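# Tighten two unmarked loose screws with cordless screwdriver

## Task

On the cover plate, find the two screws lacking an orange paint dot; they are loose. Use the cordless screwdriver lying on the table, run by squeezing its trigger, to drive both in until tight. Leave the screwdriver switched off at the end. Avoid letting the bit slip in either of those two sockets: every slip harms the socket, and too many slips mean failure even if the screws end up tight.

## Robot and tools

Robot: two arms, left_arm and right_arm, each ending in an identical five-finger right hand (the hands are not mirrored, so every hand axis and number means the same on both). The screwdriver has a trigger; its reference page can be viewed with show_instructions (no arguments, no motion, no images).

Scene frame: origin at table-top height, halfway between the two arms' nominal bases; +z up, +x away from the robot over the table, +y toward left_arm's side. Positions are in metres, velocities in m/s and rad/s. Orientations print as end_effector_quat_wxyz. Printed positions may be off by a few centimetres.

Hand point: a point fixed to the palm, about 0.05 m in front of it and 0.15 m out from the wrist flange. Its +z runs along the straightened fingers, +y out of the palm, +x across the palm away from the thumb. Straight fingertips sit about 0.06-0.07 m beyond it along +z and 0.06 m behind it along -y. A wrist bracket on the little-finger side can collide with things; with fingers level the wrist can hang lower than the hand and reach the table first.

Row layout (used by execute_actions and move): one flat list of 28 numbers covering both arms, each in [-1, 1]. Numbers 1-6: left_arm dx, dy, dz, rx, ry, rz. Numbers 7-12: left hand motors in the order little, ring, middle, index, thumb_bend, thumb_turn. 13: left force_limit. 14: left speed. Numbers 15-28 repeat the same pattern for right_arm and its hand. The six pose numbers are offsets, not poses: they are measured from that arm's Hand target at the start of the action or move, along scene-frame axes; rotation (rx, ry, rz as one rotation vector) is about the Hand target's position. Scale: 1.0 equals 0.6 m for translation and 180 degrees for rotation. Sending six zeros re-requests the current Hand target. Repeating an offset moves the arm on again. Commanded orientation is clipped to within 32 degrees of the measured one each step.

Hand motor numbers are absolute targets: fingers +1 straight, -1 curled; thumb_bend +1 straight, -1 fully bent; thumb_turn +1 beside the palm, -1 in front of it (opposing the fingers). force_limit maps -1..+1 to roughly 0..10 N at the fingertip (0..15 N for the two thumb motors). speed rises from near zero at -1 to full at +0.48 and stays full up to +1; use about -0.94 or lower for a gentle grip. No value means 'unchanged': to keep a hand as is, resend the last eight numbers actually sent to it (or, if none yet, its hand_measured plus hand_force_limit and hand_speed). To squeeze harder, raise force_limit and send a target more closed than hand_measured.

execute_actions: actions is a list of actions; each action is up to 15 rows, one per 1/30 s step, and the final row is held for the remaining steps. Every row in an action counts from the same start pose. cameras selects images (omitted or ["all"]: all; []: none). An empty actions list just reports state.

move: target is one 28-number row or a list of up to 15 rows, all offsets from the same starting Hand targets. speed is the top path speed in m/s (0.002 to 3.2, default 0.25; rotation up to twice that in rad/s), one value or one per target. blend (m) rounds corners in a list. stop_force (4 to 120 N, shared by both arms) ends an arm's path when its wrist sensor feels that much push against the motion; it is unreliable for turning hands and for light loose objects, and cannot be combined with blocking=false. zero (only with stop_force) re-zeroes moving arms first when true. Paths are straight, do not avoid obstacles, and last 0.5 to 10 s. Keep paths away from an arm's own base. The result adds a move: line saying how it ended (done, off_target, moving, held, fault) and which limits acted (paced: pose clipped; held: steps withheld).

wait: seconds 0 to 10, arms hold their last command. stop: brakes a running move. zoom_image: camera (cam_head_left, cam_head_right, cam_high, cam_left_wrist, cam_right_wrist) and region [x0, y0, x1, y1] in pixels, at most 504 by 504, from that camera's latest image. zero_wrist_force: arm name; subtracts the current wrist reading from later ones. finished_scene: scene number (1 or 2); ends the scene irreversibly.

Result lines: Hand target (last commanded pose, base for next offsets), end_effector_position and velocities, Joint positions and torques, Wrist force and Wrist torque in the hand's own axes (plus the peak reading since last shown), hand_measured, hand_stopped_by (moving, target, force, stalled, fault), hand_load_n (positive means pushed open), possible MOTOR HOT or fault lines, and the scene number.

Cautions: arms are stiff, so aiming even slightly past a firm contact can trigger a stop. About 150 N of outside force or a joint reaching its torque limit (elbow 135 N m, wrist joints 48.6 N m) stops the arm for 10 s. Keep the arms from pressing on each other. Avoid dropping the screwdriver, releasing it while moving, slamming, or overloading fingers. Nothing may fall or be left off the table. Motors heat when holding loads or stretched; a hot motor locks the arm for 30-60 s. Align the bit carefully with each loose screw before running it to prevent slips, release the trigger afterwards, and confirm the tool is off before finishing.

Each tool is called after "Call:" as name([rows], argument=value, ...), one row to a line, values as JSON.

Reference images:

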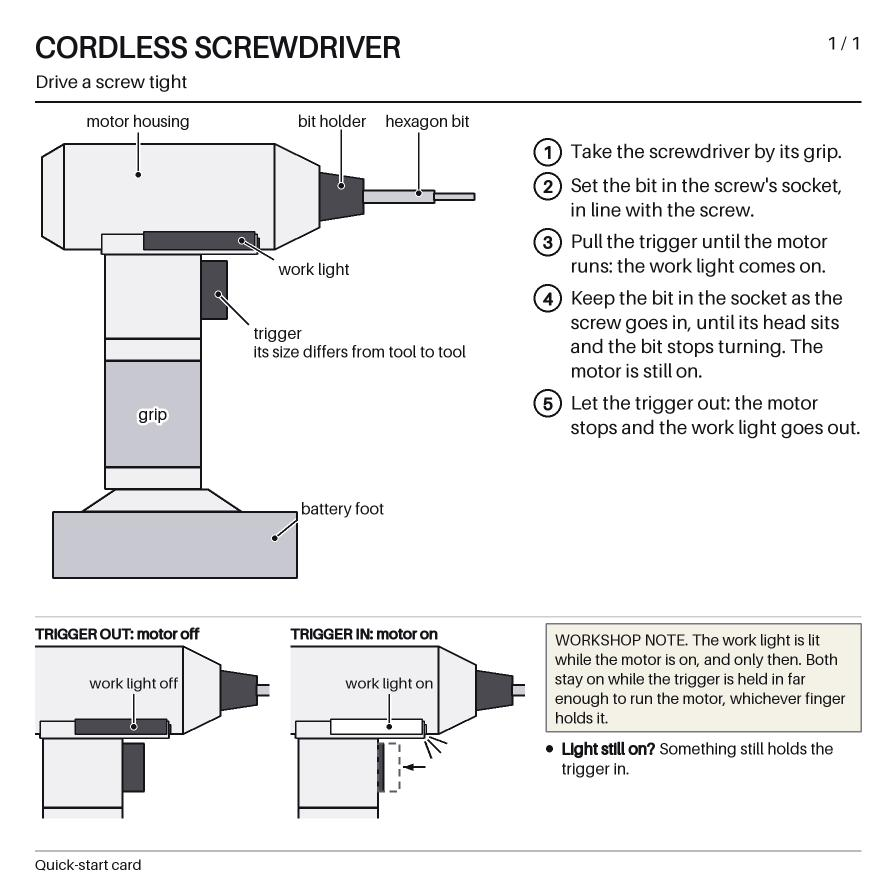

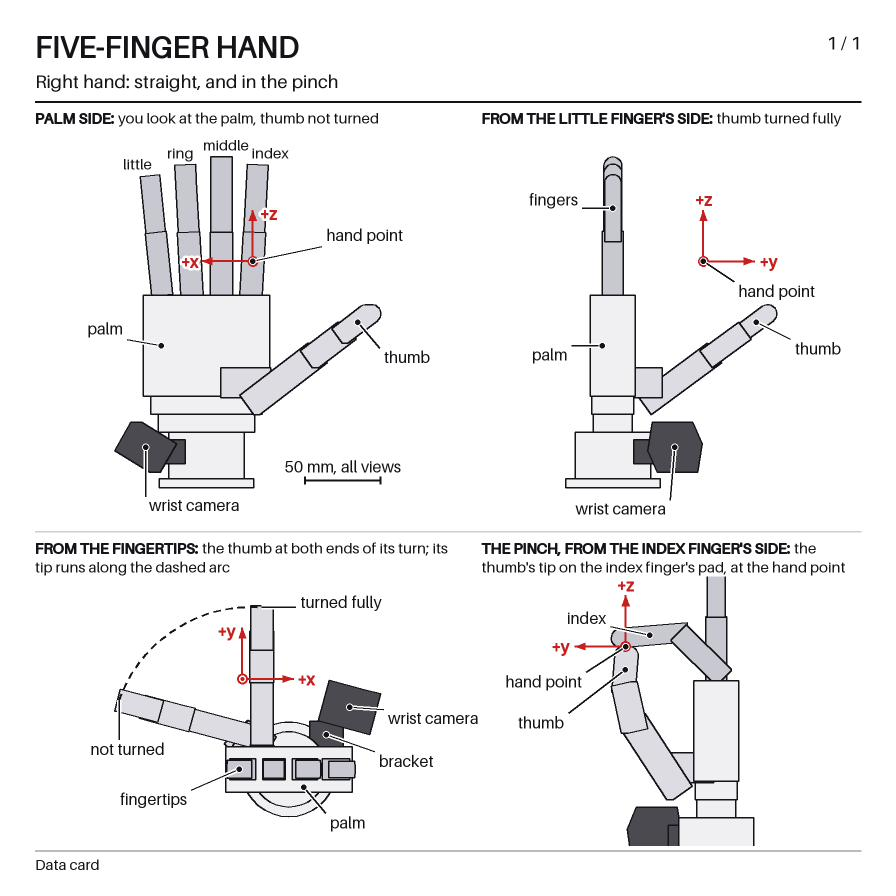

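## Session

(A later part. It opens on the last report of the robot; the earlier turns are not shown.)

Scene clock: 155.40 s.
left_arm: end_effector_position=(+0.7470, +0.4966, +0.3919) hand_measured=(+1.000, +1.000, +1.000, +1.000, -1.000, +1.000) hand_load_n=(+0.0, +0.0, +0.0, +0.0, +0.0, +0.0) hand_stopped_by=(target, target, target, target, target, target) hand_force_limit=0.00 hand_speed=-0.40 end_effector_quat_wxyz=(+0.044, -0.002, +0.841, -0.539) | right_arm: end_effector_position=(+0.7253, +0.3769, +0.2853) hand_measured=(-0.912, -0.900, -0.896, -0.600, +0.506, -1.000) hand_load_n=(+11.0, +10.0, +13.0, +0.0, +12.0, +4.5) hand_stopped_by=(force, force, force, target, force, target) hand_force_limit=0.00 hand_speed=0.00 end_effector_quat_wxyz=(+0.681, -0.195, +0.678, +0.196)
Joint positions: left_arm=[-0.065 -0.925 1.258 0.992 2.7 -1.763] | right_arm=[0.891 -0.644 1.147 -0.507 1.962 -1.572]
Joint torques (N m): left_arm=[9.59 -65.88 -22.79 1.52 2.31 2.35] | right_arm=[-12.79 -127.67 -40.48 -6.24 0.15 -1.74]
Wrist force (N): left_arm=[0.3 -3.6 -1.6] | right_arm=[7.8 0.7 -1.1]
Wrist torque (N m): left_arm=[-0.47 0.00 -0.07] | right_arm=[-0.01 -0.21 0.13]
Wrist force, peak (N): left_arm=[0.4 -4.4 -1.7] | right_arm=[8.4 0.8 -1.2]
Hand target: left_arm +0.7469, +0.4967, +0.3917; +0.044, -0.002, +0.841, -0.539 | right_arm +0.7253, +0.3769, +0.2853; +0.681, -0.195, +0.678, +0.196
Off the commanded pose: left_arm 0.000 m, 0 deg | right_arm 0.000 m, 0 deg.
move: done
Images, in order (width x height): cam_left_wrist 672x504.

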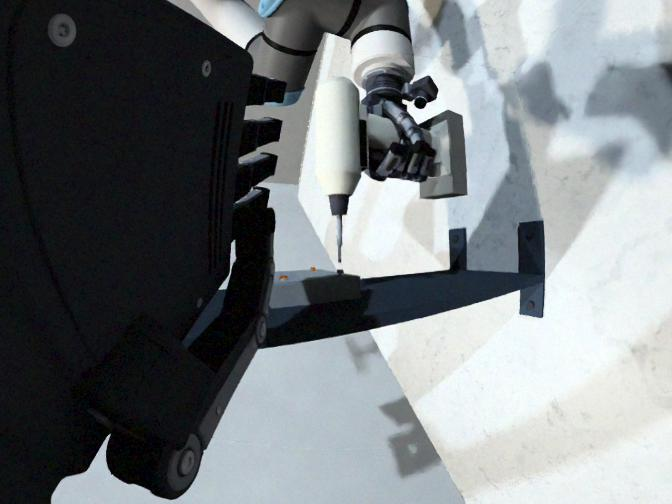

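Call:
move(target=[0,0,0,0,0,0,1,1,1,1,-1,1,0,-0.4,0.0068,0.0048,-0.0004,0,0,0,-0.99,-0.99,-0.99,-0.6,-0.99,-1,0.0,0], speed=0.03, cameras=["cam_left_wrist"])

Call:
zoom_image(camera="cam_left_wrist", region=[310, 230, 370, 290])

Call:
move(target=[-0.0134,0.0207,-0.098,-0.1165,-0.0757,0,1,1,1,1,-1,1,0,-0.4,0,0,0,0,0,0,-0.99,-0.99,-0.99,-0.6,-0.99,-1,0.0,0], speed=0.1, cameras=["cam_left_wrist"])

Call:
zoom_image(camera="cam_left_wrist", region=[310, 230, 370, 290])

Scene clock: 156.33 s.
left_arm: end_effector_position=(+0.7469, +0.4967, +0.3917) hand_measured=(+1.000, +1.000, +1.000, +1.000, -1.000, +1.000) hand_load_n=(+0.0, -0.5, +0.0, +0.0, +0.0, -0.5) hand_stopped_by=(target, target, target, target, target, target) hand_force_limit=0.00 hand_speed=-0.40 end_effector_quat_wxyz=(+0.044, -0.002, +0.841, -0.539) | right_arm: end_effector_position=(+0.7295, +0.3798, +0.2851) hand_measured=(-0.912, -0.900, -0.896, -0.600, +0.506, -1.000) hand_load_n=(+11.0, +10.5, +13.0, +0.0, +12.0, +4.0) hand_stopped_by=(force, force, force, target, force, target) hand_force_limit=0.00 hand_speed=0.00 end_effector_quat_wxyz=(+0.681, -0.195, +0.678, +0.196)
Joint positions: left_arm=[-0.065 -0.925 1.258 0.992 2.7 -1.763] | right_arm=[0.889 -0.636 1.133 -0.501 1.96 -1.572]
Joint torques (N m): left_arm=[10.1 -63.52 -23.69 4.48 0.97 -2.52] | right_arm=[-10.38 -128.02 -38.3 -3.52 -0.87 -1.68]
Wrist force (N): left_arm=[0.3 -3.3 -1.4] | right_arm=[8.3 0.3 -1.2]
Wrist torque (N m): left_arm=[-0.44 -0.01 -0.07] | right_arm=[-0.07 -0.27 0.13]
Wrist force, peak (N): left_arm=[0.1 -4.1 -1.5] | right_arm=[8.4 0.6 -1.4]
Hand target: left_arm +0.7469, +0.4967, +0.3917; +0.044, -0.002, +0.841, -0.539 | right_arm +0.7294, +0.3798, +0.2851; +0.681, -0.195, +0.678, +0.196
Off the commanded pose: left_arm 0.000 m, 0 deg | right_arm 0.000 m, 0 deg.
move: done
Images, in order (width x height): cam_left_wrist 672x504.

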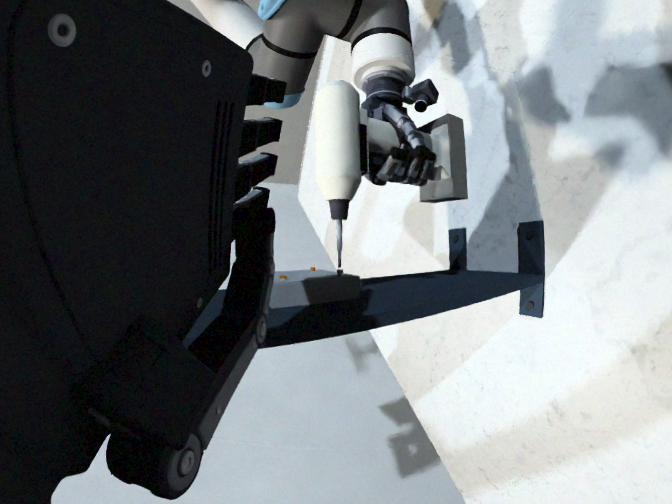

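Scaled by 8.400 from the camera's 672x504 image, which has a finer 960x720 frame.

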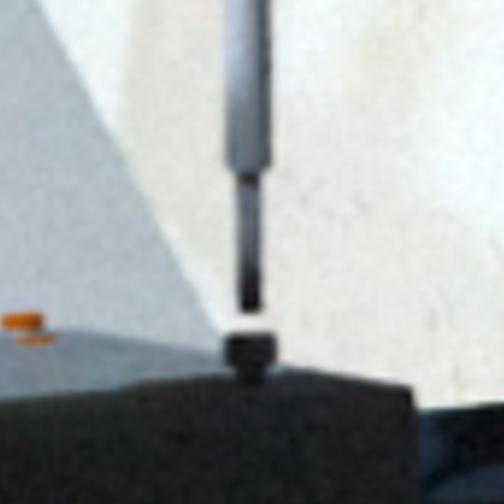

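Scene clock: 159.37 s.
left_arm: end_effector_position=(+0.7388, +0.5092, +0.3330) hand_measured=(+1.000, +1.000, +1.000, +1.000, -1.000, +1.000) hand_load_n=(+0.0, +0.0, -0.5, +0.0, +0.0, +0.0) hand_stopped_by=(target, target, target, target, target, target) hand_force_limit=0.00 hand_speed=-0.40 end_effector_quat_wxyz=(+0.141, +0.054, +0.718, -0.679) | right_arm: end_effector_position=(+0.7294, +0.3798, +0.2851) hand_measured=(-0.912, -0.900, -0.896, -0.600, +0.506, -1.000) hand_load_n=(+11.0, +10.5, +13.0, +0.0, +12.0, +4.0) hand_stopped_by=(force, force, force, target, force, target) hand_force_limit=0.00 hand_speed=0.00 end_effector_quat_wxyz=(+0.681, -0.195, +0.678, +0.196)
Joint positions: left_arm=[0.004 -1.007 1.552 -0.152 3.042 -2.469] | right_arm=[0.889 -0.636 1.133 -0.501 1.96 -1.572]
Joint torques (N m): left_arm=[-16.2 -59.05 -46.91 -0.03 -0.44 0.18] | right_arm=[12.76 -133.08 -43.45 -5.27 1.17 0.36]
Wrist force (N): left_arm=[-0.4 -3.5 -0.9] | right_arm=[8.1 0.4 -0.7]
Wrist torque (N m): left_arm=[-0.54 0.09 -0.15] | right_arm=[-0.07 -0.26 0.12]
Wrist force, peak (N): left_arm=[0.3 -4.5 -1.3] | right_arm=[8.3 0.5 -0.8]
Hand target: left_arm +0.7389, +0.5091, +0.3329; +0.142, +0.054, +0.718, -0.679 | right_arm +0.7294, +0.3798, +0.2851; +0.681, -0.195, +0.678, +0.196
Off the commanded pose: left_arm 0.000 m, 0 deg | right_arm 0.000 m, 0 deg.
move: done
Images, in order (width x height): cam_left_wrist 672x504.

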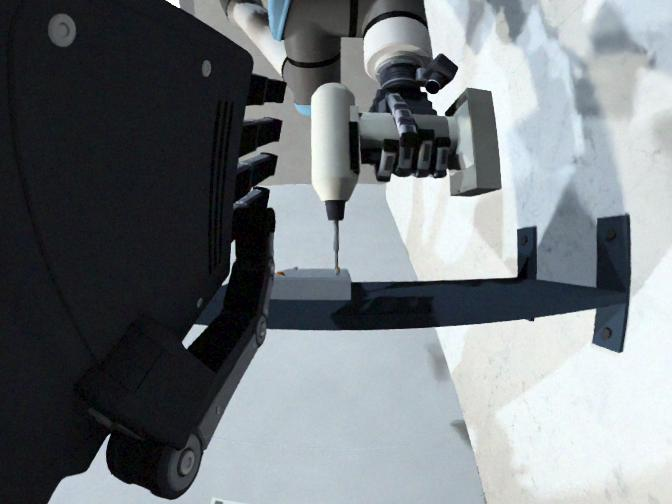

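Scaled by 8.400 from the camera's 672x504 image, which has a finer 960x720 frame.

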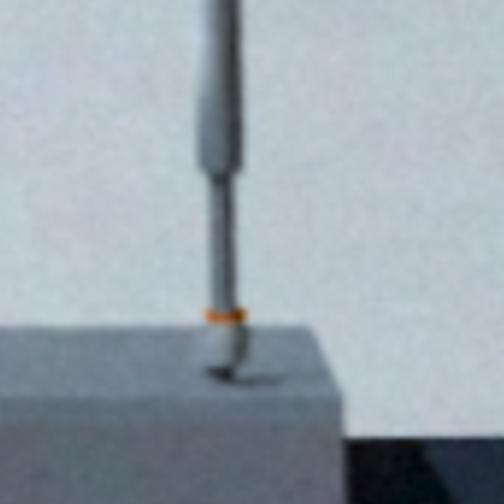

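Call:
move(target=[0,0,0,0,0,0,1,1,1,1,-1,1,0,-0.4,0.0112,0.0076,0,0,0,0,-0.99,-0.99,-0.99,-0.8,-0.99,-1,0.0,0], speed=0.004, stop_force=4, cameras=["cam_left_wrist"])

Call:
zoom_image(camera="cam_left_wrist", region=[310, 230, 370, 290])

Scene clock: 161.27 s.
left_arm: end_effector_position=(+0.7389, +0.5091, +0.3329) hand_measured=(+1.000, +1.000, +1.000, +1.000, -1.000, +1.000) hand_load_n=(+0.0, -0.5, +0.0, +0.0, +0.0, +0.0) hand_stopped_by=(target, target, target, target, target, target) hand_force_limit=0.00 hand_speed=-0.40 end_effector_quat_wxyz=(+0.142, +0.054, +0.718, -0.679) | right_arm: end_effector_position=(+0.7317, +0.3813, +0.2851) hand_measured=(-0.912, -0.900, -0.896, -0.798, +0.506, -1.000) hand_load_n=(+11.5, +10.5, +12.5, +4.5, +12.0, +4.0) hand_stopped_by=(force, force, force, target, force, target) hand_force_limit=0.00 hand_speed=0.00 end_effector_quat_wxyz=(+0.681, -0.195, +0.678, +0.196)
Joint positions: left_arm=[0.004 -1.011 1.557 -0.171 3.042 -2.487] | right_arm=[0.888 -0.633 1.126 -0.497 1.959 -1.572]
Joint torques (N m): left_arm=[-14.31 -87.28 -23.96 -1.5 -1.12 -3.42] | right_arm=[2.34 -132.52 -39.16 -6.21 1.86 0.2]
Wrist force (N): left_arm=[-0.4 -3.5 -0.9] | right_arm=[7.9 0.7 -3.5]
Wrist torque (N m): left_arm=[-0.54 0.10 -0.15] | right_arm=[-0.01 -0.40 0.10]
Wrist force, peak (N): left_arm=[-0.3 -4.0 -0.7] | right_arm=[8.1 1.7 -7.2]
Hand target: left_arm +0.7389, +0.5091, +0.3329; +0.142, +0.054, +0.718, -0.679 | right_arm +0.7316, +0.3813, +0.2851; +0.681, -0.195, +0.678, +0.196 (not the last commanded pose)
Off the commanded pose: left_arm 0.000 m, 0 deg | right_arm 0.005 m, 0 deg.
move: contact (right_arm)
Images, in order (width x height): cam_left_wrist 672x504.

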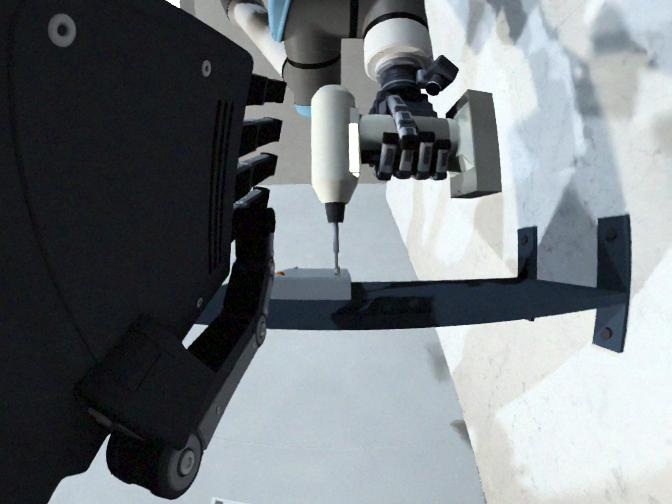

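Scaled by 8.400 from the camera's 672x504 image, which has a finer 960x720 frame.

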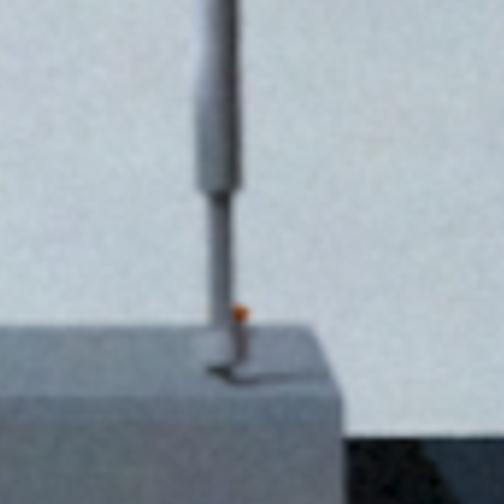

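Call:
move(target=[0,0,0,0,0,0,1,1,1,1,-1,1,0,-0.4,0.007,0.0047,0,0,0,0,-0.99,-0.99,-0.99,-0.8,-0.99,-1,0.0,0], speed=0.003, stop_force=5, cameras=["cam_left_wrist"])

Call:
zoom_image(camera="cam_left_wrist", region=[310, 230, 370, 290])

Scene clock: 162.27 s.
left_arm: end_effector_position=(+0.7389, +0.5091, +0.3329) hand_measured=(+1.000, +1.000, +1.000, +1.000, -1.000, +1.000) hand_load_n=(+0.0, +0.0, +0.0, +0.0, +0.0, +0.0) hand_stopped_by=(target, target, target, target, target, target) hand_force_limit=0.00 hand_speed=-0.40 end_effector_quat_wxyz=(+0.142, +0.054, +0.718, -0.679) | right_arm: end_effector_position=(+0.7318, +0.3815, +0.2852) hand_measured=(-0.912, -0.900, -0.896, -0.798, +0.506, -1.000) hand_load_n=(+11.5, +10.5, +12.0, +4.5, +12.0, +3.5) hand_stopped_by=(force, force, force, target, force, target) hand_force_limit=0.00 hand_speed=0.00 end_effector_quat_wxyz=(+0.681, -0.195, +0.678, +0.196)
Joint positions: left_arm=[0.004 -1.011 1.557 -0.171 3.042 -2.487] | right_arm=[0.888 -0.632 1.125 -0.497 1.959 -1.572]
Joint torques (N m): left_arm=[-13.21 -90.07 -27.41 -0.97 -0.72 -3.53] | right_arm=[-3.12 -133.85 -39.61 -6.7 2.98 0.37]
Wrist force (N): left_arm=[-0.5 -3.2 -1.1] | right_arm=[8.5 2.5 -5.5]
Wrist torque (N m): left_arm=[-0.50 0.10 -0.15] | right_arm=[-0.15 -0.40 0.01]
Wrist force, peak (N): left_arm=[-0.1 -4.0 -0.8] | right_arm=[9.3 3.2 -10.2]
Hand target: left_arm +0.7389, +0.5091, +0.3329; +0.142, +0.054, +0.718, -0.679 | right_arm +0.7318, +0.3815, +0.2852; +0.681, -0.195, +0.678, +0.196 (not the last commanded pose)
Off the commanded pose: left_arm 0.000 m, 0 deg | right_arm 0.005 m, 0 deg.
move: contact (right_arm)
Images, in order (width x height): cam_left_wrist 672x504.

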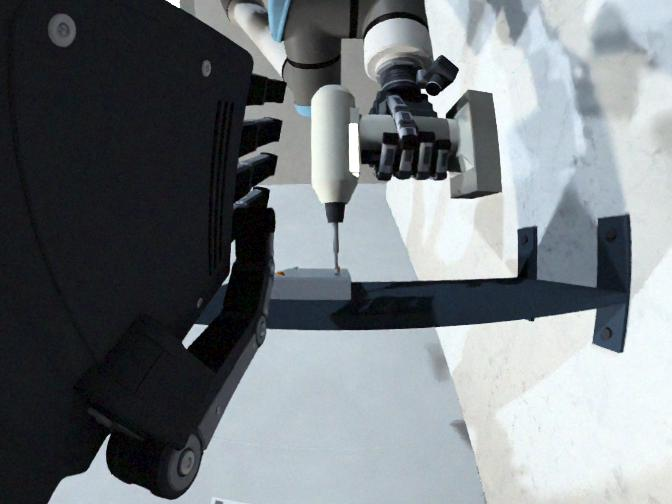

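Scaled by 8.400 from the camera's 672x504 image, which has a finer 960x720 frame.

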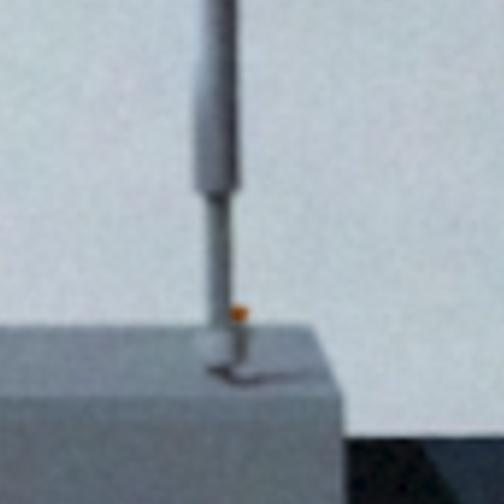

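Call:
move([
  [0,0,0,0,0,0,1,1,1,1,-1,1,0,-0.4,-0.0045,-0.003,-0.0005,0,0,0,-0.99,-0.99,-0.99,-0.6,-0.99,-1,0,0],
], speed=0.01, cameras=["cam_left_wrist"])

Call:
zoom_image(camera="cam_left_wrist", region=[310, 230, 370, 290])

Scene clock: 164.67 s.
left_arm: end_effector_position=(+0.7389, +0.5091, +0.3329) hand_measured=(+1.000, +1.000, +1.000, +1.000, -1.000, +1.000) hand_load_n=(+0.0, +0.0, +0.0, -0.5, +0.0, +0.0) hand_stopped_by=(target, target, target, target, target, target) hand_force_limit=0.00 hand_speed=-0.40 end_effector_quat_wxyz=(+0.142, +0.054, +0.718, -0.679) | right_arm: end_effector_position=(+0.7291, +0.3797, +0.2849) hand_measured=(-0.912, -0.900, -0.896, -0.600, +0.506, -1.000) hand_load_n=(+11.0, +10.0, +13.0, +0.0, +12.0, +4.0) hand_stopped_by=(force, force, force, target, force, target) hand_force_limit=0.00 hand_speed=0.00 end_effector_quat_wxyz=(+0.681, -0.195, +0.678, +0.196)
Joint positions: left_arm=[0.004 -1.011 1.557 -0.171 3.042 -2.487] | right_arm=[0.89 -0.637 1.134 -0.501 1.96 -1.572]
Joint torques (N m): left_arm=[-13.39 -89.83 -34.86 0.66 -0.83 -3.54] | right_arm=[11.44 -121.27 -47.2 -5.15 1.91 0.01]
Wrist force (N): left_arm=[-0.6 -3.7 -0.7] | right_arm=[8.1 0.6 -1.1]
Wrist torque (N m): left_arm=[-0.59 0.11 -0.17] | right_arm=[-0.02 -0.25 0.13]
Wrist force, peak (N): left_arm=[-0.8 -3.9 -1.2] | right_arm=[8.7 2.7 -5.7]
Hand target: left_arm +0.7389, +0.5091, +0.3329; +0.142, +0.054, +0.718, -0.679 | right_arm +0.7291, +0.3797, +0.2849; +0.681, -0.195, +0.678, +0.196
Off the commanded pose: left_arm 0.000 m, 0 deg | right_arm 0.000 m, 0 deg.
move: done
Images, in order (width x height): cam_left_wrist 672x504.

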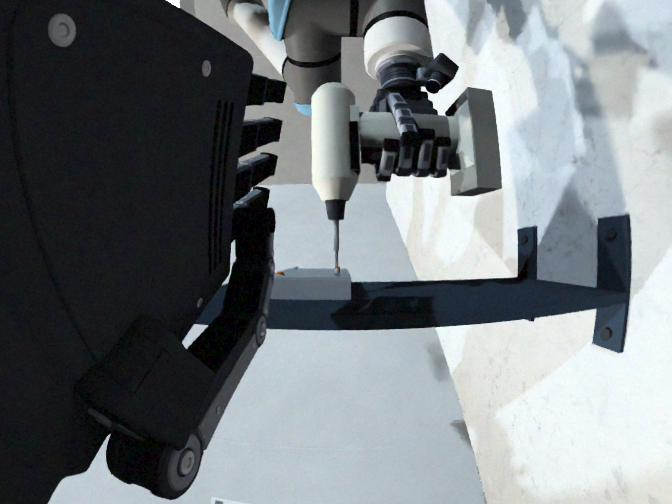

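Scaled by 8.400 from the camera's 672x504 image, which has a finer 960x720 frame.

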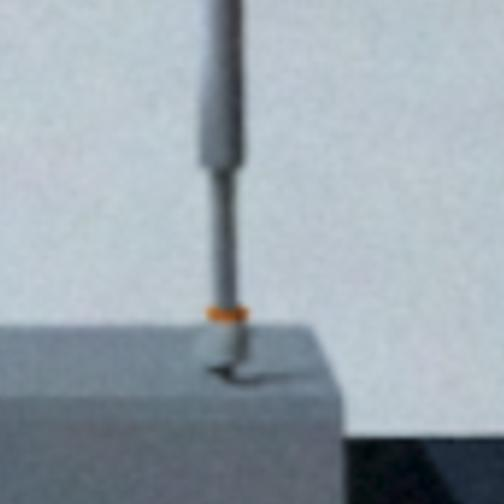

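Call:
move([
  [0.0134,-0.0207,0.098,0.1165,0.0757,0,1,1,1,1,-1,1,0,-0.4,0,0,0,0,0,0,-0.99,-0.99,-0.99,-0.6,-0.99,-1,0,0],
], speed=0.15)

Call:
zoom_image(camera="cam_left_wrist", region=[310, 230, 370, 290])

Call:
zoom_image(camera="cam_left_wrist", region=[250, 210, 390, 315])

Scene clock: 166.90 s.
left_arm: end_effector_position=(+0.7470, +0.4966, +0.3918) hand_measured=(+1.000, +1.000, +1.000, +1.000, -1.000, +1.000) hand_load_n=(+0.0, +0.0, +0.0, +0.0, +0.0, +0.0) hand_stopped_by=(target, target, target, target, target, target) hand_force_limit=0.00 hand_speed=-0.40 end_effector_quat_wxyz=(+0.044, -0.002, +0.841, -0.539) | right_arm: end_effector_position=(+0.7291, +0.3797, +0.2849) hand_measured=(-0.912, -0.900, -0.896, -0.600, +0.506, -1.000) hand_load_n=(+11.0, +10.5, +13.0, +0.0, +12.0, +4.0) hand_stopped_by=(force, force, force, target, force, target) hand_force_limit=0.00 hand_speed=0.00 end_effector_quat_wxyz=(+0.681, -0.195, +0.678, +0.196)
Joint positions: left_arm=[-0.065 -0.925 1.258 0.991 2.7 -1.763] | right_arm=[0.89 -0.637 1.134 -0.501 1.96 -1.572]
Joint torques (N m): left_arm=[6.79 -64.91 -23.05 3.63 0.87 -0.7] | right_arm=[-2.43 -114.55 -46.33 -2.27 -0.1 -0.85]
Wrist force (N): left_arm=[0.2 -3.8 -1.5] | right_arm=[8.0 0.3 -0.9]
Wrist torque (N m): left_arm=[-0.50 0.02 -0.08] | right_arm=[-0.07 -0.24 0.12]
Wrist force, peak (N): left_arm=[0.0 -4.7 -1.8] | right_arm=[8.4 0.1 -0.8]
Hand target: left_arm +0.7469, +0.4967, +0.3917; +0.044, -0.002, +0.841, -0.539 | right_arm +0.7291, +0.3797, +0.2849; +0.681, -0.195, +0.678, +0.196
Off the commanded pose: left_arm 0.000 m, 0 deg | right_arm 0.000 m, 0 deg.
move: done

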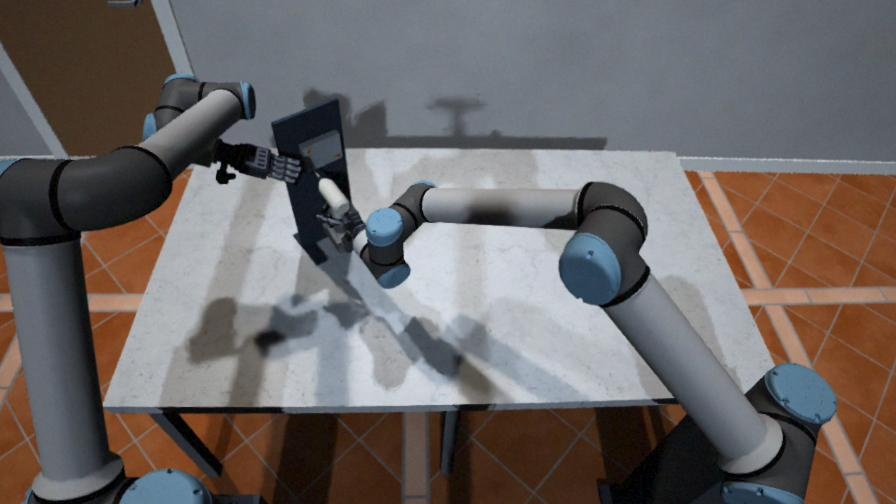

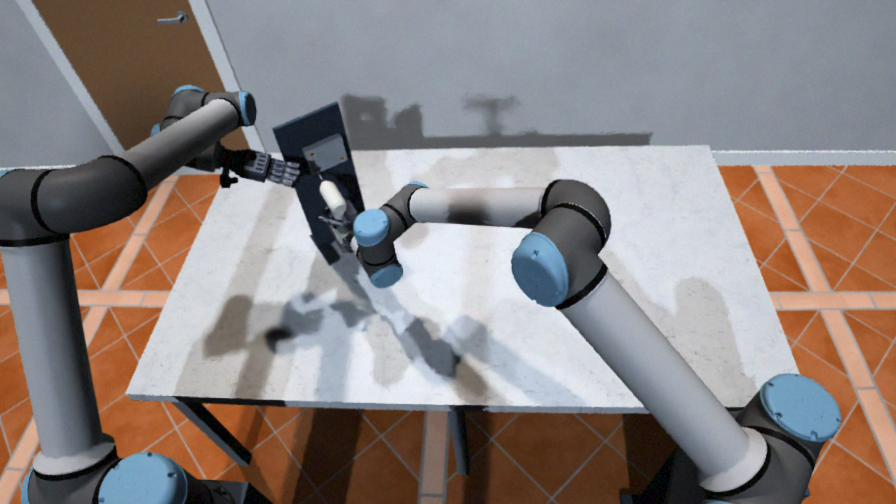

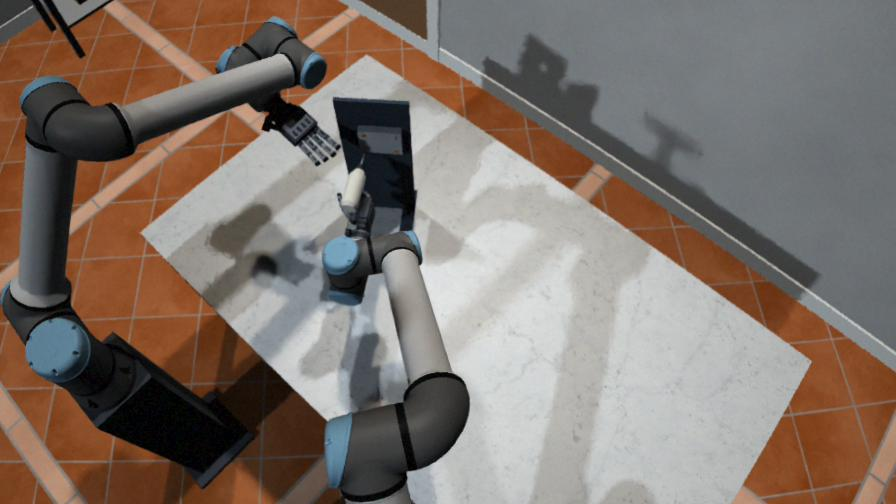

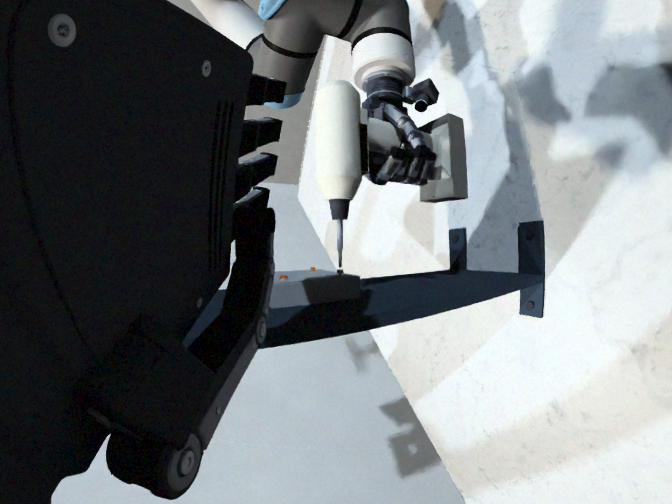

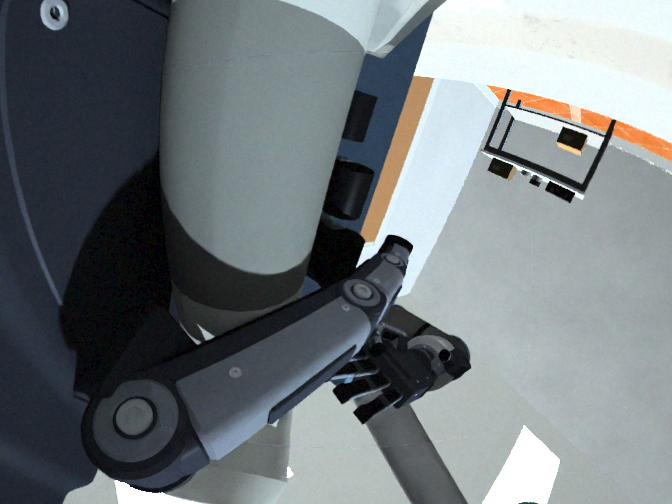

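Scaled by 8.400 from the camera's 672x504 image, which has a finer 960x720 frame.

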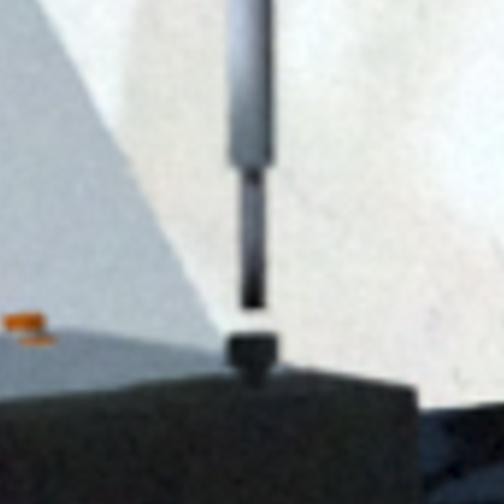

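Scaled by 3.600 from the camera's 672x504 image, which has a finer 960x720 frame.

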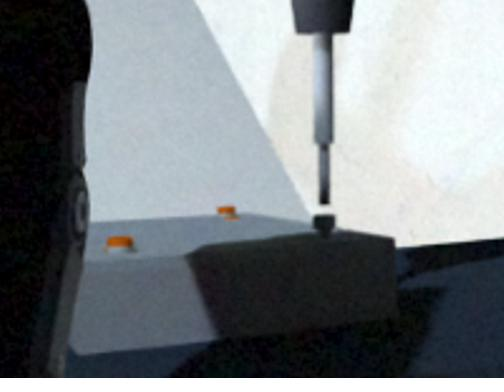

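Call:
move([
  [0,0,0,0,0,0,1,1,1,1,-1,1,0,-0.4,0.0084,0.00545,0,0,0,0,-0.99,-0.99,-0.99,-0.8,-0.99,-1,0,0],
], speed=0.004, stop_force=4, cameras=["cam_left_wrist"])

Call:
zoom_image(camera="cam_left_wrist", region=[310, 230, 370, 290])

Scene clock: 168.83 s.
left_arm: end_effector_position=(+0.7469, +0.4967, +0.3917) hand_measured=(+1.000, +1.000, +1.000, +1.000, -1.000, +1.000) hand_load_n=(+0.0, +0.0, -0.5, +0.0, +0.0, +0.0) hand_stopped_by=(target, target, target, target, target, target) hand_force_limit=0.00 hand_speed=-0.40 end_effector_quat_wxyz=(+0.044, -0.002, +0.841, -0.539) | right_arm: end_effector_position=(+0.7316, +0.3812, +0.2849) hand_measured=(-0.912, -0.900, -0.896, -0.798, +0.506, -1.000) hand_load_n=(+11.5, +10.5, +12.5, +4.5, +12.0, +3.5) hand_stopped_by=(force, force, force, target, force, target) hand_force_limit=0.00 hand_speed=0.00 end_effector_quat_wxyz=(+0.681, -0.195, +0.678, +0.196)
Joint positions: left_arm=[-0.065 -0.925 1.258 0.992 2.7 -1.763] | right_arm=[0.889 -0.633 1.126 -0.498 1.959 -1.572]
Joint torques (N m): left_arm=[8.45 -61.48 -27.39 4.55 -0.16 -2.96] | right_arm=[7.75 -133.64 -39.21 -6.29 1.02 -1.29]
Wrist force (N): left_arm=[0.3 -3.6 -1.3] | right_arm=[7.8 0.4 -1.1]
Wrist torque (N m): left_arm=[-0.48 -0.01 -0.07] | right_arm=[-0.05 -0.22 0.11]
Wrist force, peak (N): left_arm=[0.3 -4.1 -1.6] | right_arm=[7.5 -0.5 -5.7]
Hand target: left_arm +0.7469, +0.4967, +0.3917; +0.044, -0.002, +0.841, -0.539 | right_arm +0.7315, +0.3813, +0.2849; +0.681, -0.195, +0.678, +0.196 (not the last commanded pose)
Off the commanded pose: left_arm 0.000 m, 0 deg | right_arm 0.003 m, 0 deg.
move: contact (right_arm)
Images, in order (width x height): cam_left_wrist 672x504.

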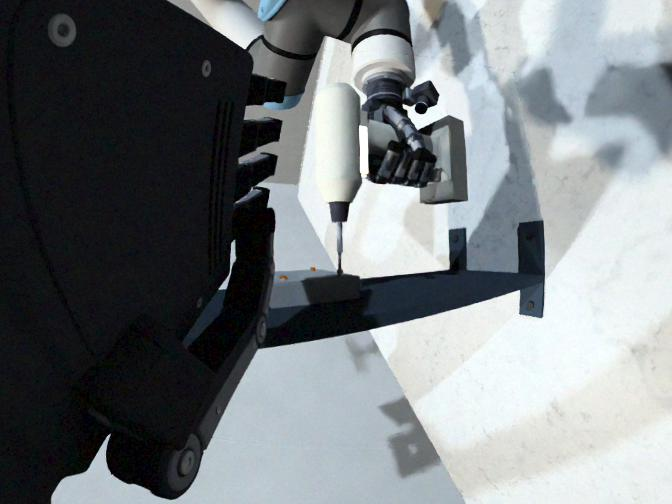

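Scaled by 8.400 from the camera's 672x504 image, which has a finer 960x720 frame.

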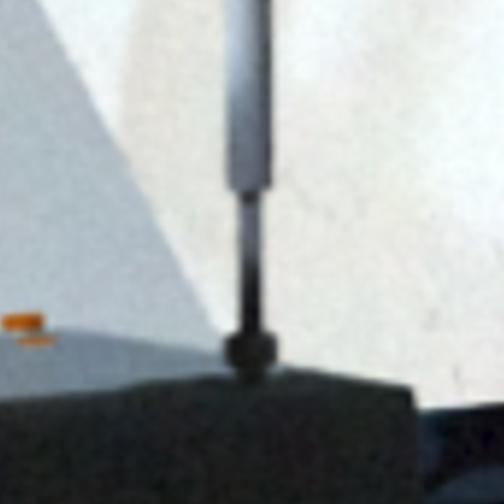

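Call:
move([
  [0,0,0,0,0,0,1,1,1,1,-1,1,0,-0.4,0.0056,0.0036,0,0,0,0,-0.99,-0.99,-0.99,-0.8,-0.99,-1,0,0],
], speed=0.003, stop_force=5, cameras=["cam_left_wrist"])

Call:
zoom_image(camera="cam_left_wrist", region=[310, 230, 370, 290])

Scene clock: 169.80 s.
left_arm: end_effector_position=(+0.7469, +0.4967, +0.3917) hand_measured=(+1.000, +1.000, +1.000, +1.000, -1.000, +1.000) hand_load_n=(+0.0, +0.0, +0.0, +0.0, +0.0, +0.0) hand_stopped_by=(target, target, target, target, target, target) hand_force_limit=0.00 hand_speed=-0.40 end_effector_quat_wxyz=(+0.044, -0.002, +0.841, -0.539) | right_arm: end_effector_position=(+0.7317, +0.3814, +0.2850) hand_measured=(-0.912, -0.900, -0.896, -0.798, +0.506, -1.000) hand_load_n=(+11.5, +10.5, +12.5, +4.5, +12.0, +3.5) hand_stopped_by=(force, force, force, target, force, target) hand_force_limit=0.00 hand_speed=0.00 end_effector_quat_wxyz=(+0.681, -0.195, +0.678, +0.196)
Joint positions: left_arm=[-0.065 -0.925 1.258 0.992 2.7 -1.763] | right_arm=[0.889 -0.632 1.126 -0.497 1.959 -1.572]
Joint torques (N m): left_arm=[5.58 -69.71 -25.72 2.09 -0.07 -3.22] | right_arm=[2.01 -132.53 -38.47 -6.31 1.38 -1.29]
Wrist force (N): left_arm=[0.4 -3.6 -1.2] | right_arm=[7.8 0.5 -3.7]
Wrist torque (N m): left_arm=[-0.50 -0.01 -0.07] | right_arm=[-0.01 -0.42 0.11]
Wrist force, peak (N): left_arm=[0.4 -4.0 -1.6] | right_arm=[7.8 1.7 -6.8]
Hand target: left_arm +0.7469, +0.4967, +0.3917; +0.044, -0.002, +0.841, -0.539 | right_arm +0.7317, +0.3814, +0.2850; +0.681, -0.195, +0.678, +0.196 (not the last commanded pose)
Off the commanded pose: left_arm 0.000 m, 0 deg | right_arm 0.004 m, 0 deg.
move: contact (right_arm)
Images, in order (width x height): cam_left_wrist 672x504.

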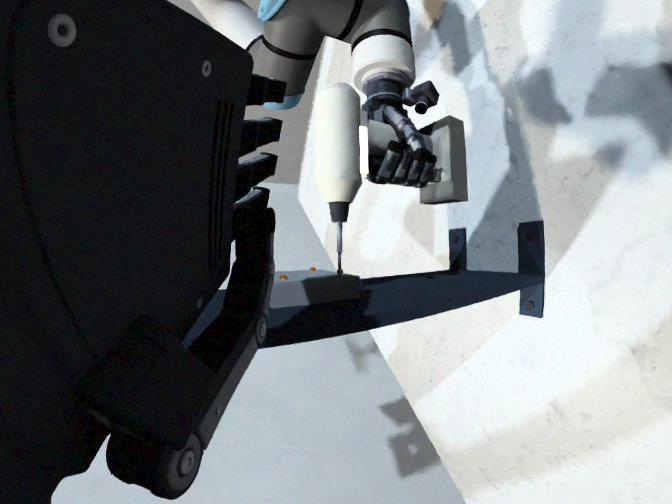

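Scaled by 8.400 from the camera's 672x504 image, which has a finer 960x720 frame.

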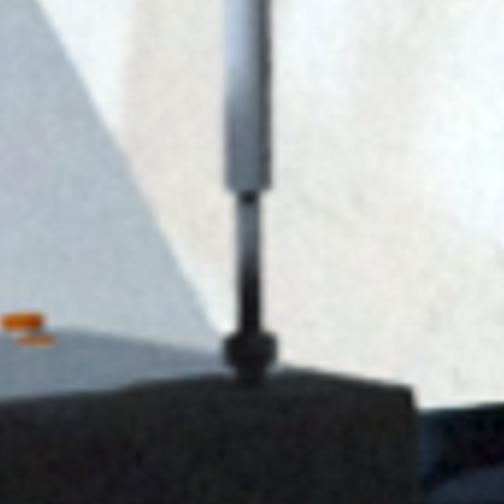

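Call:
move([
  [0,0,0,0,0,0,1,1,1,1,-1,1,0,-0.4,0.00055,-0.00084,0,0,0,0,-0.99,-0.99,-0.99,-0.8,-0.99,-1,0,0],
], speed=0.002, cameras=[])

Call:
move([
  [0,0,0,0,0,0,1,1,1,1,-1,1,0,-0.4,0.0028,0.0018,0,0,0,0,-0.99,-0.99,-0.99,-0.8,-0.99,-1,0,0],
], speed=0.002, stop_force=4, cameras=["cam_left_wrist"])

Call:
zoom_image(camera="cam_left_wrist", region=[310, 230, 370, 290])

Scene clock: 170.77 s.
left_arm: end_effector_position=(+0.7469, +0.4967, +0.3917) hand_measured=(+1.000, +1.000, +1.000, +1.000, -1.000, +1.000) hand_load_n=(+0.0, +0.0, +0.0, +0.0, +0.0, +0.0) hand_stopped_by=(target, target, target, target, target, target) hand_force_limit=0.00 hand_speed=-0.40 end_effector_quat_wxyz=(+0.044, -0.002, +0.841, -0.539) | right_arm: end_effector_position=(+0.7320, +0.3809, +0.2850) hand_measured=(-0.912, -0.900, -0.896, -0.798, +0.506, -1.000) hand_load_n=(+11.5, +10.0, +12.5, +4.5, +12.0, +3.5) hand_stopped_by=(force, force, force, target, force, target) hand_force_limit=0.00 hand_speed=0.00 end_effector_quat_wxyz=(+0.681, -0.195, +0.678, +0.196)
Joint positions: left_arm=[-0.065 -0.925 1.258 0.992 2.7 -1.763] | right_arm=[0.888 -0.633 1.127 -0.498 1.958 -1.572]
Joint torques (N m): left_arm=[5.24 -69.89 -25.46 0.86 0.17 -3.25] | right_arm=[-17.29 -132.27 -40.17 -6.41 -1.04 -1.13]
Wrist force (N): left_arm=[0.7 -3.7 -1.5] | right_arm=[7.8 1.0 -3.2]
Wrist torque (N m): left_arm=[-0.50 -0.05 -0.05] | right_arm=[0.00 -0.33 0.10]
Wrist force, peak (N): left_arm=[0.6 -3.8 -1.7] | right_arm=[8.1 0.6 -3.2]
Hand target: left_arm +0.7469, +0.4967, +0.3917; +0.044, -0.002, +0.841, -0.539 | right_arm +0.7320, +0.3809, +0.2850; +0.681, -0.195, +0.678, +0.196
Off the commanded pose: left_arm 0.000 m, 0 deg | right_arm 0.000 m, 0 deg.
move: done
No camera images: "cameras" was empty.

Scene clock: 171.63 s.
left_arm: end_effector_position=(+0.7469, +0.4967, +0.3917) hand_measured=(+1.000, +1.000, +1.000, +1.000, -1.000, +1.000) hand_load_n=(+0.0, +0.0, +0.0, +0.0, +0.0, -0.5) hand_stopped_by=(target, target, target, target, target, target) hand_force_limit=0.00 hand_speed=-0.40 end_effector_quat_wxyz=(+0.044, -0.002, +0.841, -0.539) | right_arm: end_effector_position=(+0.7321, +0.3809, +0.2850) hand_measured=(-0.912, -0.900, -0.896, -0.798, +0.506, -1.000) hand_load_n=(+11.5, +10.0, +12.0, +4.5, +12.0, +3.5) hand_stopped_by=(force, force, force, target, force, target) hand_force_limit=0.00 hand_speed=0.00 end_effector_quat_wxyz=(+0.681, -0.195, +0.678, +0.196)
Joint positions: left_arm=[-0.065 -0.925 1.258 0.992 2.7 -1.763] | right_arm=[0.888 -0.633 1.126 -0.498 1.958 -1.572]
Joint torques (N m): left_arm=[4.04 -70.19 -28.23 0.78 0.8 -2.97] | right_arm=[-11.97 -134.16 -39.88 -6.68 1.64 -1.28]
Wrist force (N): left_arm=[0.3 -3.6 -1.5] | right_arm=[8.0 1.5 -6.1]
Wrist torque (N m): left_arm=[-0.48 0.01 -0.07] | right_arm=[0.02 -0.46 0.07]
Wrist force, peak (N): left_arm=[0.2 -3.9 -1.8] | right_arm=[8.1 2.3 -9.2]
Hand target: left_arm +0.7469, +0.4967, +0.3917; +0.044, -0.002, +0.841, -0.539 | right_arm +0.7321, +0.3809, +0.2851; +0.681, -0.195, +0.678, +0.196 (not the last commanded pose)
Off the commanded pose: left_arm 0.000 m, 0 deg | right_arm 0.002 m, 0 deg.
move: contact (right_arm)
Images, in order (width x height): cam_left_wrist 672x504.

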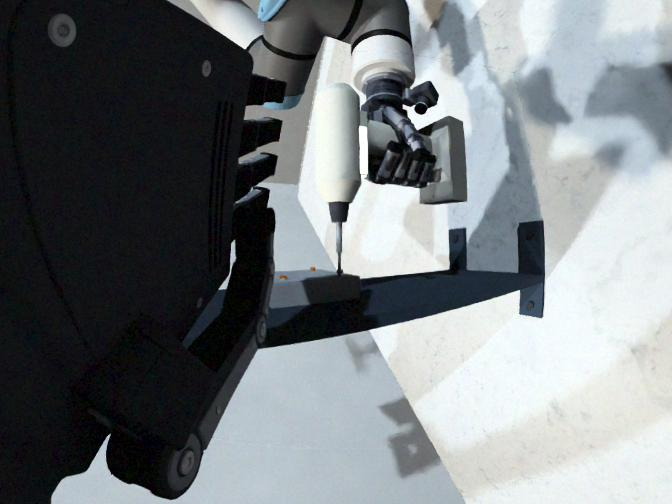

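Scaled by 8.400 from the camera's 672x504 image, which has a finer 960x720 frame.

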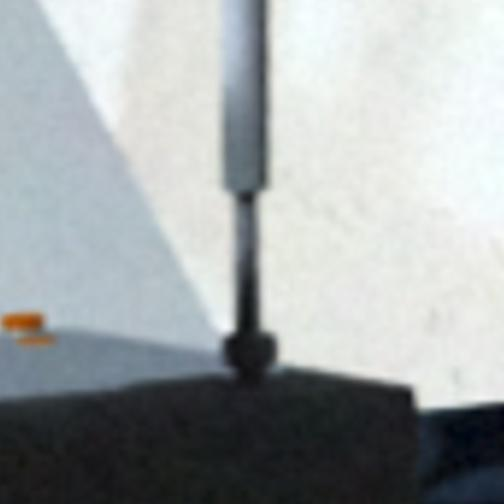

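Call:
move([
  [0,0,0,0,0,0,1,1,1,1,-1,1,0,-0.4,-0.0014,0.0013,0,0,0,0,-0.99,-0.99,-0.99,-0.8,-0.99,-1,0,0],
], speed=0.002, cameras=[])

Call:
move([
  [0,0,0,0,0,0,1,1,1,1,-1,1,0,-0.4,0.0042,0.0027,0,0,0,0,-0.99,-0.99,-0.99,-0.8,-0.99,-1,0,0],
], speed=0.002, stop_force=4, cameras=["cam_left_wrist"])

Call:
zoom_image(camera="cam_left_wrist", region=[310, 230, 370, 290])

Scene clock: 172.67 s.
left_arm: end_effector_position=(+0.7469, +0.4967, +0.3917) hand_measured=(+1.000, +1.000, +1.000, +1.000, -1.000, +1.000) hand_load_n=(+0.0, +0.0, +0.0, +0.0, +0.0, +0.0) hand_stopped_by=(target, target, target, target, target, target) hand_force_limit=0.00 hand_speed=-0.40 end_effector_quat_wxyz=(+0.044, -0.002, +0.841, -0.539) | right_arm: end_effector_position=(+0.7312, +0.3817, +0.2851) hand_measured=(-0.912, -0.900, -0.896, -0.798, +0.506, -1.000) hand_load_n=(+11.5, +10.5, +12.5, +4.5, +12.0, +3.5) hand_stopped_by=(force, force, force, target, force, target) hand_force_limit=0.00 hand_speed=0.00 end_effector_quat_wxyz=(+0.681, -0.195, +0.678, +0.196)
Joint positions: left_arm=[-0.065 -0.925 1.258 0.992 2.7 -1.763] | right_arm=[0.889 -0.632 1.125 -0.497 1.96 -1.572]
Joint torques (N m): left_arm=[8.36 -69.8 -29 1.14 0.79 -3.44] | right_arm=[11.73 -114.62 -49.09 -1.62 1.98 -1.51]
Wrist force (N): left_arm=[0.4 -3.5 -1.7] | right_arm=[8.0 0.5 -0.9]
Wrist torque (N m): left_arm=[-0.45 0.00 -0.06] | right_arm=[-0.05 -0.23 0.12]
Wrist force, peak (N): left_arm=[0.3 -4.1 -1.6] | right_arm=[8.3 2.1 -5.8]
Hand target: left_arm +0.7469, +0.4967, +0.3917; +0.044, -0.002, +0.841, -0.539 | right_arm +0.7312, +0.3817, +0.2851; +0.681, -0.195, +0.678, +0.196
Off the commanded pose: left_arm 0.000 m, 0 deg | right_arm 0.000 m, 0 deg.
move: done
No camera images: "cameras" was empty.

Scene clock: 173.90 s.
left_arm: end_effector_position=(+0.7469, +0.4967, +0.3917) hand_measured=(+1.000, +1.000, +1.000, +1.000, -1.000, +1.000) hand_load_n=(+0.0, +0.0, +0.0, +0.0, +0.0, +0.0) hand_stopped_by=(target, target, target, target, target, target) hand_force_limit=0.00 hand_speed=-0.40 end_effector_quat_wxyz=(+0.044, -0.002, +0.841, -0.539) | right_arm: end_effector_position=(+0.7319, +0.3822, +0.2850) hand_measured=(-0.912, -0.900, -0.896, -0.798, +0.506, -1.000) hand_load_n=(+11.5, +10.5, +12.5, +4.0, +12.0, +3.5) hand_stopped_by=(force, force, force, target, force, target) hand_force_limit=0.00 hand_speed=0.00 end_effector_quat_wxyz=(+0.681, -0.195, +0.678, +0.196)
Joint positions: left_arm=[-0.065 -0.925 1.258 0.992 2.7 -1.763] | right_arm=[0.889 -0.631 1.123 -0.496 1.959 -1.572]
Joint torques (N m): left_arm=[2.97 -75.92 -29.02 1.3 0.72 -3.38] | right_arm=[7.14 -132.45 -38.58 -6.52 0.88 -1.53]
Wrist force (N): left_arm=[0.4 -3.5 -1.7] | right_arm=[7.6 0.5 -3.1]
Wrist torque (N m): left_arm=[-0.44 -0.01 -0.06] | right_arm=[-0.02 -0.44 0.10]
Wrist force, peak (N): left_arm=[0.5 -4.0 -1.5] | right_arm=[7.5 0.8 -5.8]
Hand target: left_arm +0.7469, +0.4967, +0.3917; +0.044, -0.002, +0.841, -0.539 | right_arm +0.7319, +0.3823, +0.2851; +0.681, -0.195, +0.678, +0.196 (not the last commanded pose)
Off the commanded pose: left_arm 0.000 m, 0 deg | right_arm 0.002 m, 0 deg.
move: contact (right_arm)
Images, in order (width x height): cam_left_wrist 672x504.

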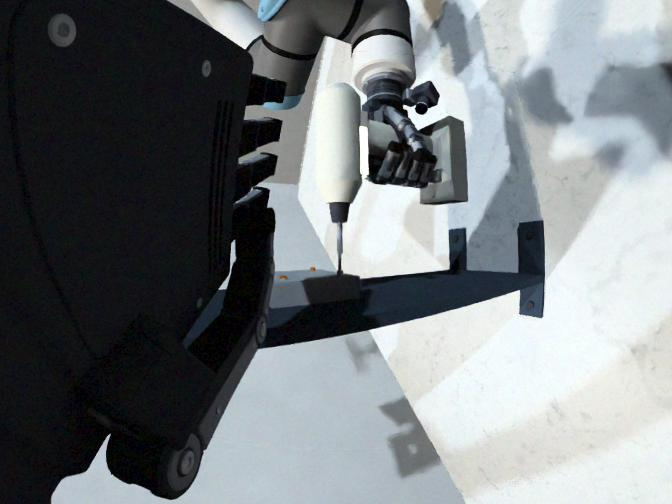

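Scaled by 8.400 from the camera's 672x504 image, which has a finer 960x720 frame.

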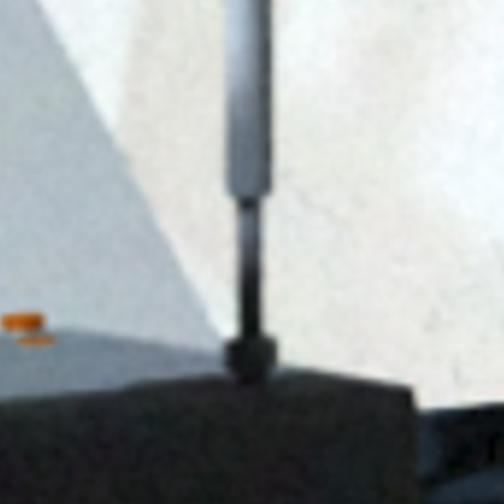

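Call:
move([
  [0,0,0,0,0,0,1,1,1,1,-1,1,0,-0.4,0.014,0.0091,0,0,0,0,-0.99,-0.99,-0.99,-0.8,-0.99,-1,0,0],
], speed=0.003, stop_force=7, cameras=["cam_left_wrist"])

Call:
zoom_image(camera="cam_left_wrist", region=[310, 230, 370, 290])

Scene clock: 176.20 s.
left_arm: end_effector_position=(+0.7469, +0.4967, +0.3917) hand_measured=(+1.000, +1.000, +1.000, +1.000, -1.000, +1.000) hand_load_n=(+0.0, +0.0, +0.0, +0.0, +0.0, +0.0) hand_stopped_by=(target, target, target, target, target, target) hand_force_limit=0.00 hand_speed=-0.40 end_effector_quat_wxyz=(+0.044, -0.002, +0.841, -0.539) | right_arm: end_effector_position=(+0.7345, +0.3839, +0.2850) hand_measured=(-0.912, -0.900, -0.896, -0.798, +0.506, -1.000) hand_load_n=(+12.0, +10.0, +11.5, +4.5, +13.0, +2.5) hand_stopped_by=(force, force, force, target, force, target) hand_force_limit=0.00 hand_speed=0.00 end_effector_quat_wxyz=(+0.681, -0.195, +0.678, +0.196)
Joint positions: left_arm=[-0.065 -0.925 1.258 0.992 2.7 -1.763] | right_arm=[0.888 -0.627 1.114 -0.492 1.958 -1.573]
Joint torques (N m): left_arm=[2.93 -76.82 -30.35 1.83 1.2 -2.68] | right_arm=[-5.6 -138.72 -44.41 -7.92 2.14 -0.38]
Wrist force (N): left_arm=[0.3 -3.7 -1.9] | right_arm=[11.1 1.7 -11.0]
Wrist torque (N m): left_arm=[-0.46 0.02 -0.07] | right_arm=[0.04 -0.51 -0.73]
Wrist force, peak (N): left_arm=[0.3 -4.1 -1.5] | right_arm=[10.9 1.1 -16.9]
Hand target: left_arm +0.7469, +0.4967, +0.3917; +0.044, -0.002, +0.841, -0.539 | right_arm +0.7344, +0.3840, +0.2850; +0.681, -0.195, +0.678, +0.196 (not the last commanded pose)
Off the commanded pose: left_arm 0.000 m, 0 deg | right_arm 0.007 m, 0 deg.
move: contact (right_arm)
Images, in order (width x height): cam_left_wrist 672x504.

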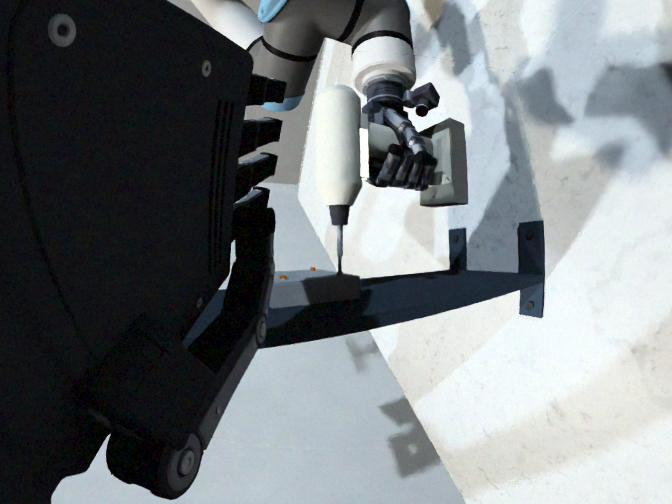

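Scaled by 8.400 from the camera's 672x504 image, which has a finer 960x720 frame.

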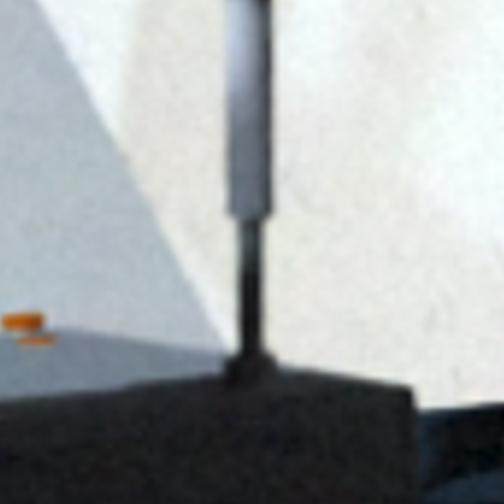

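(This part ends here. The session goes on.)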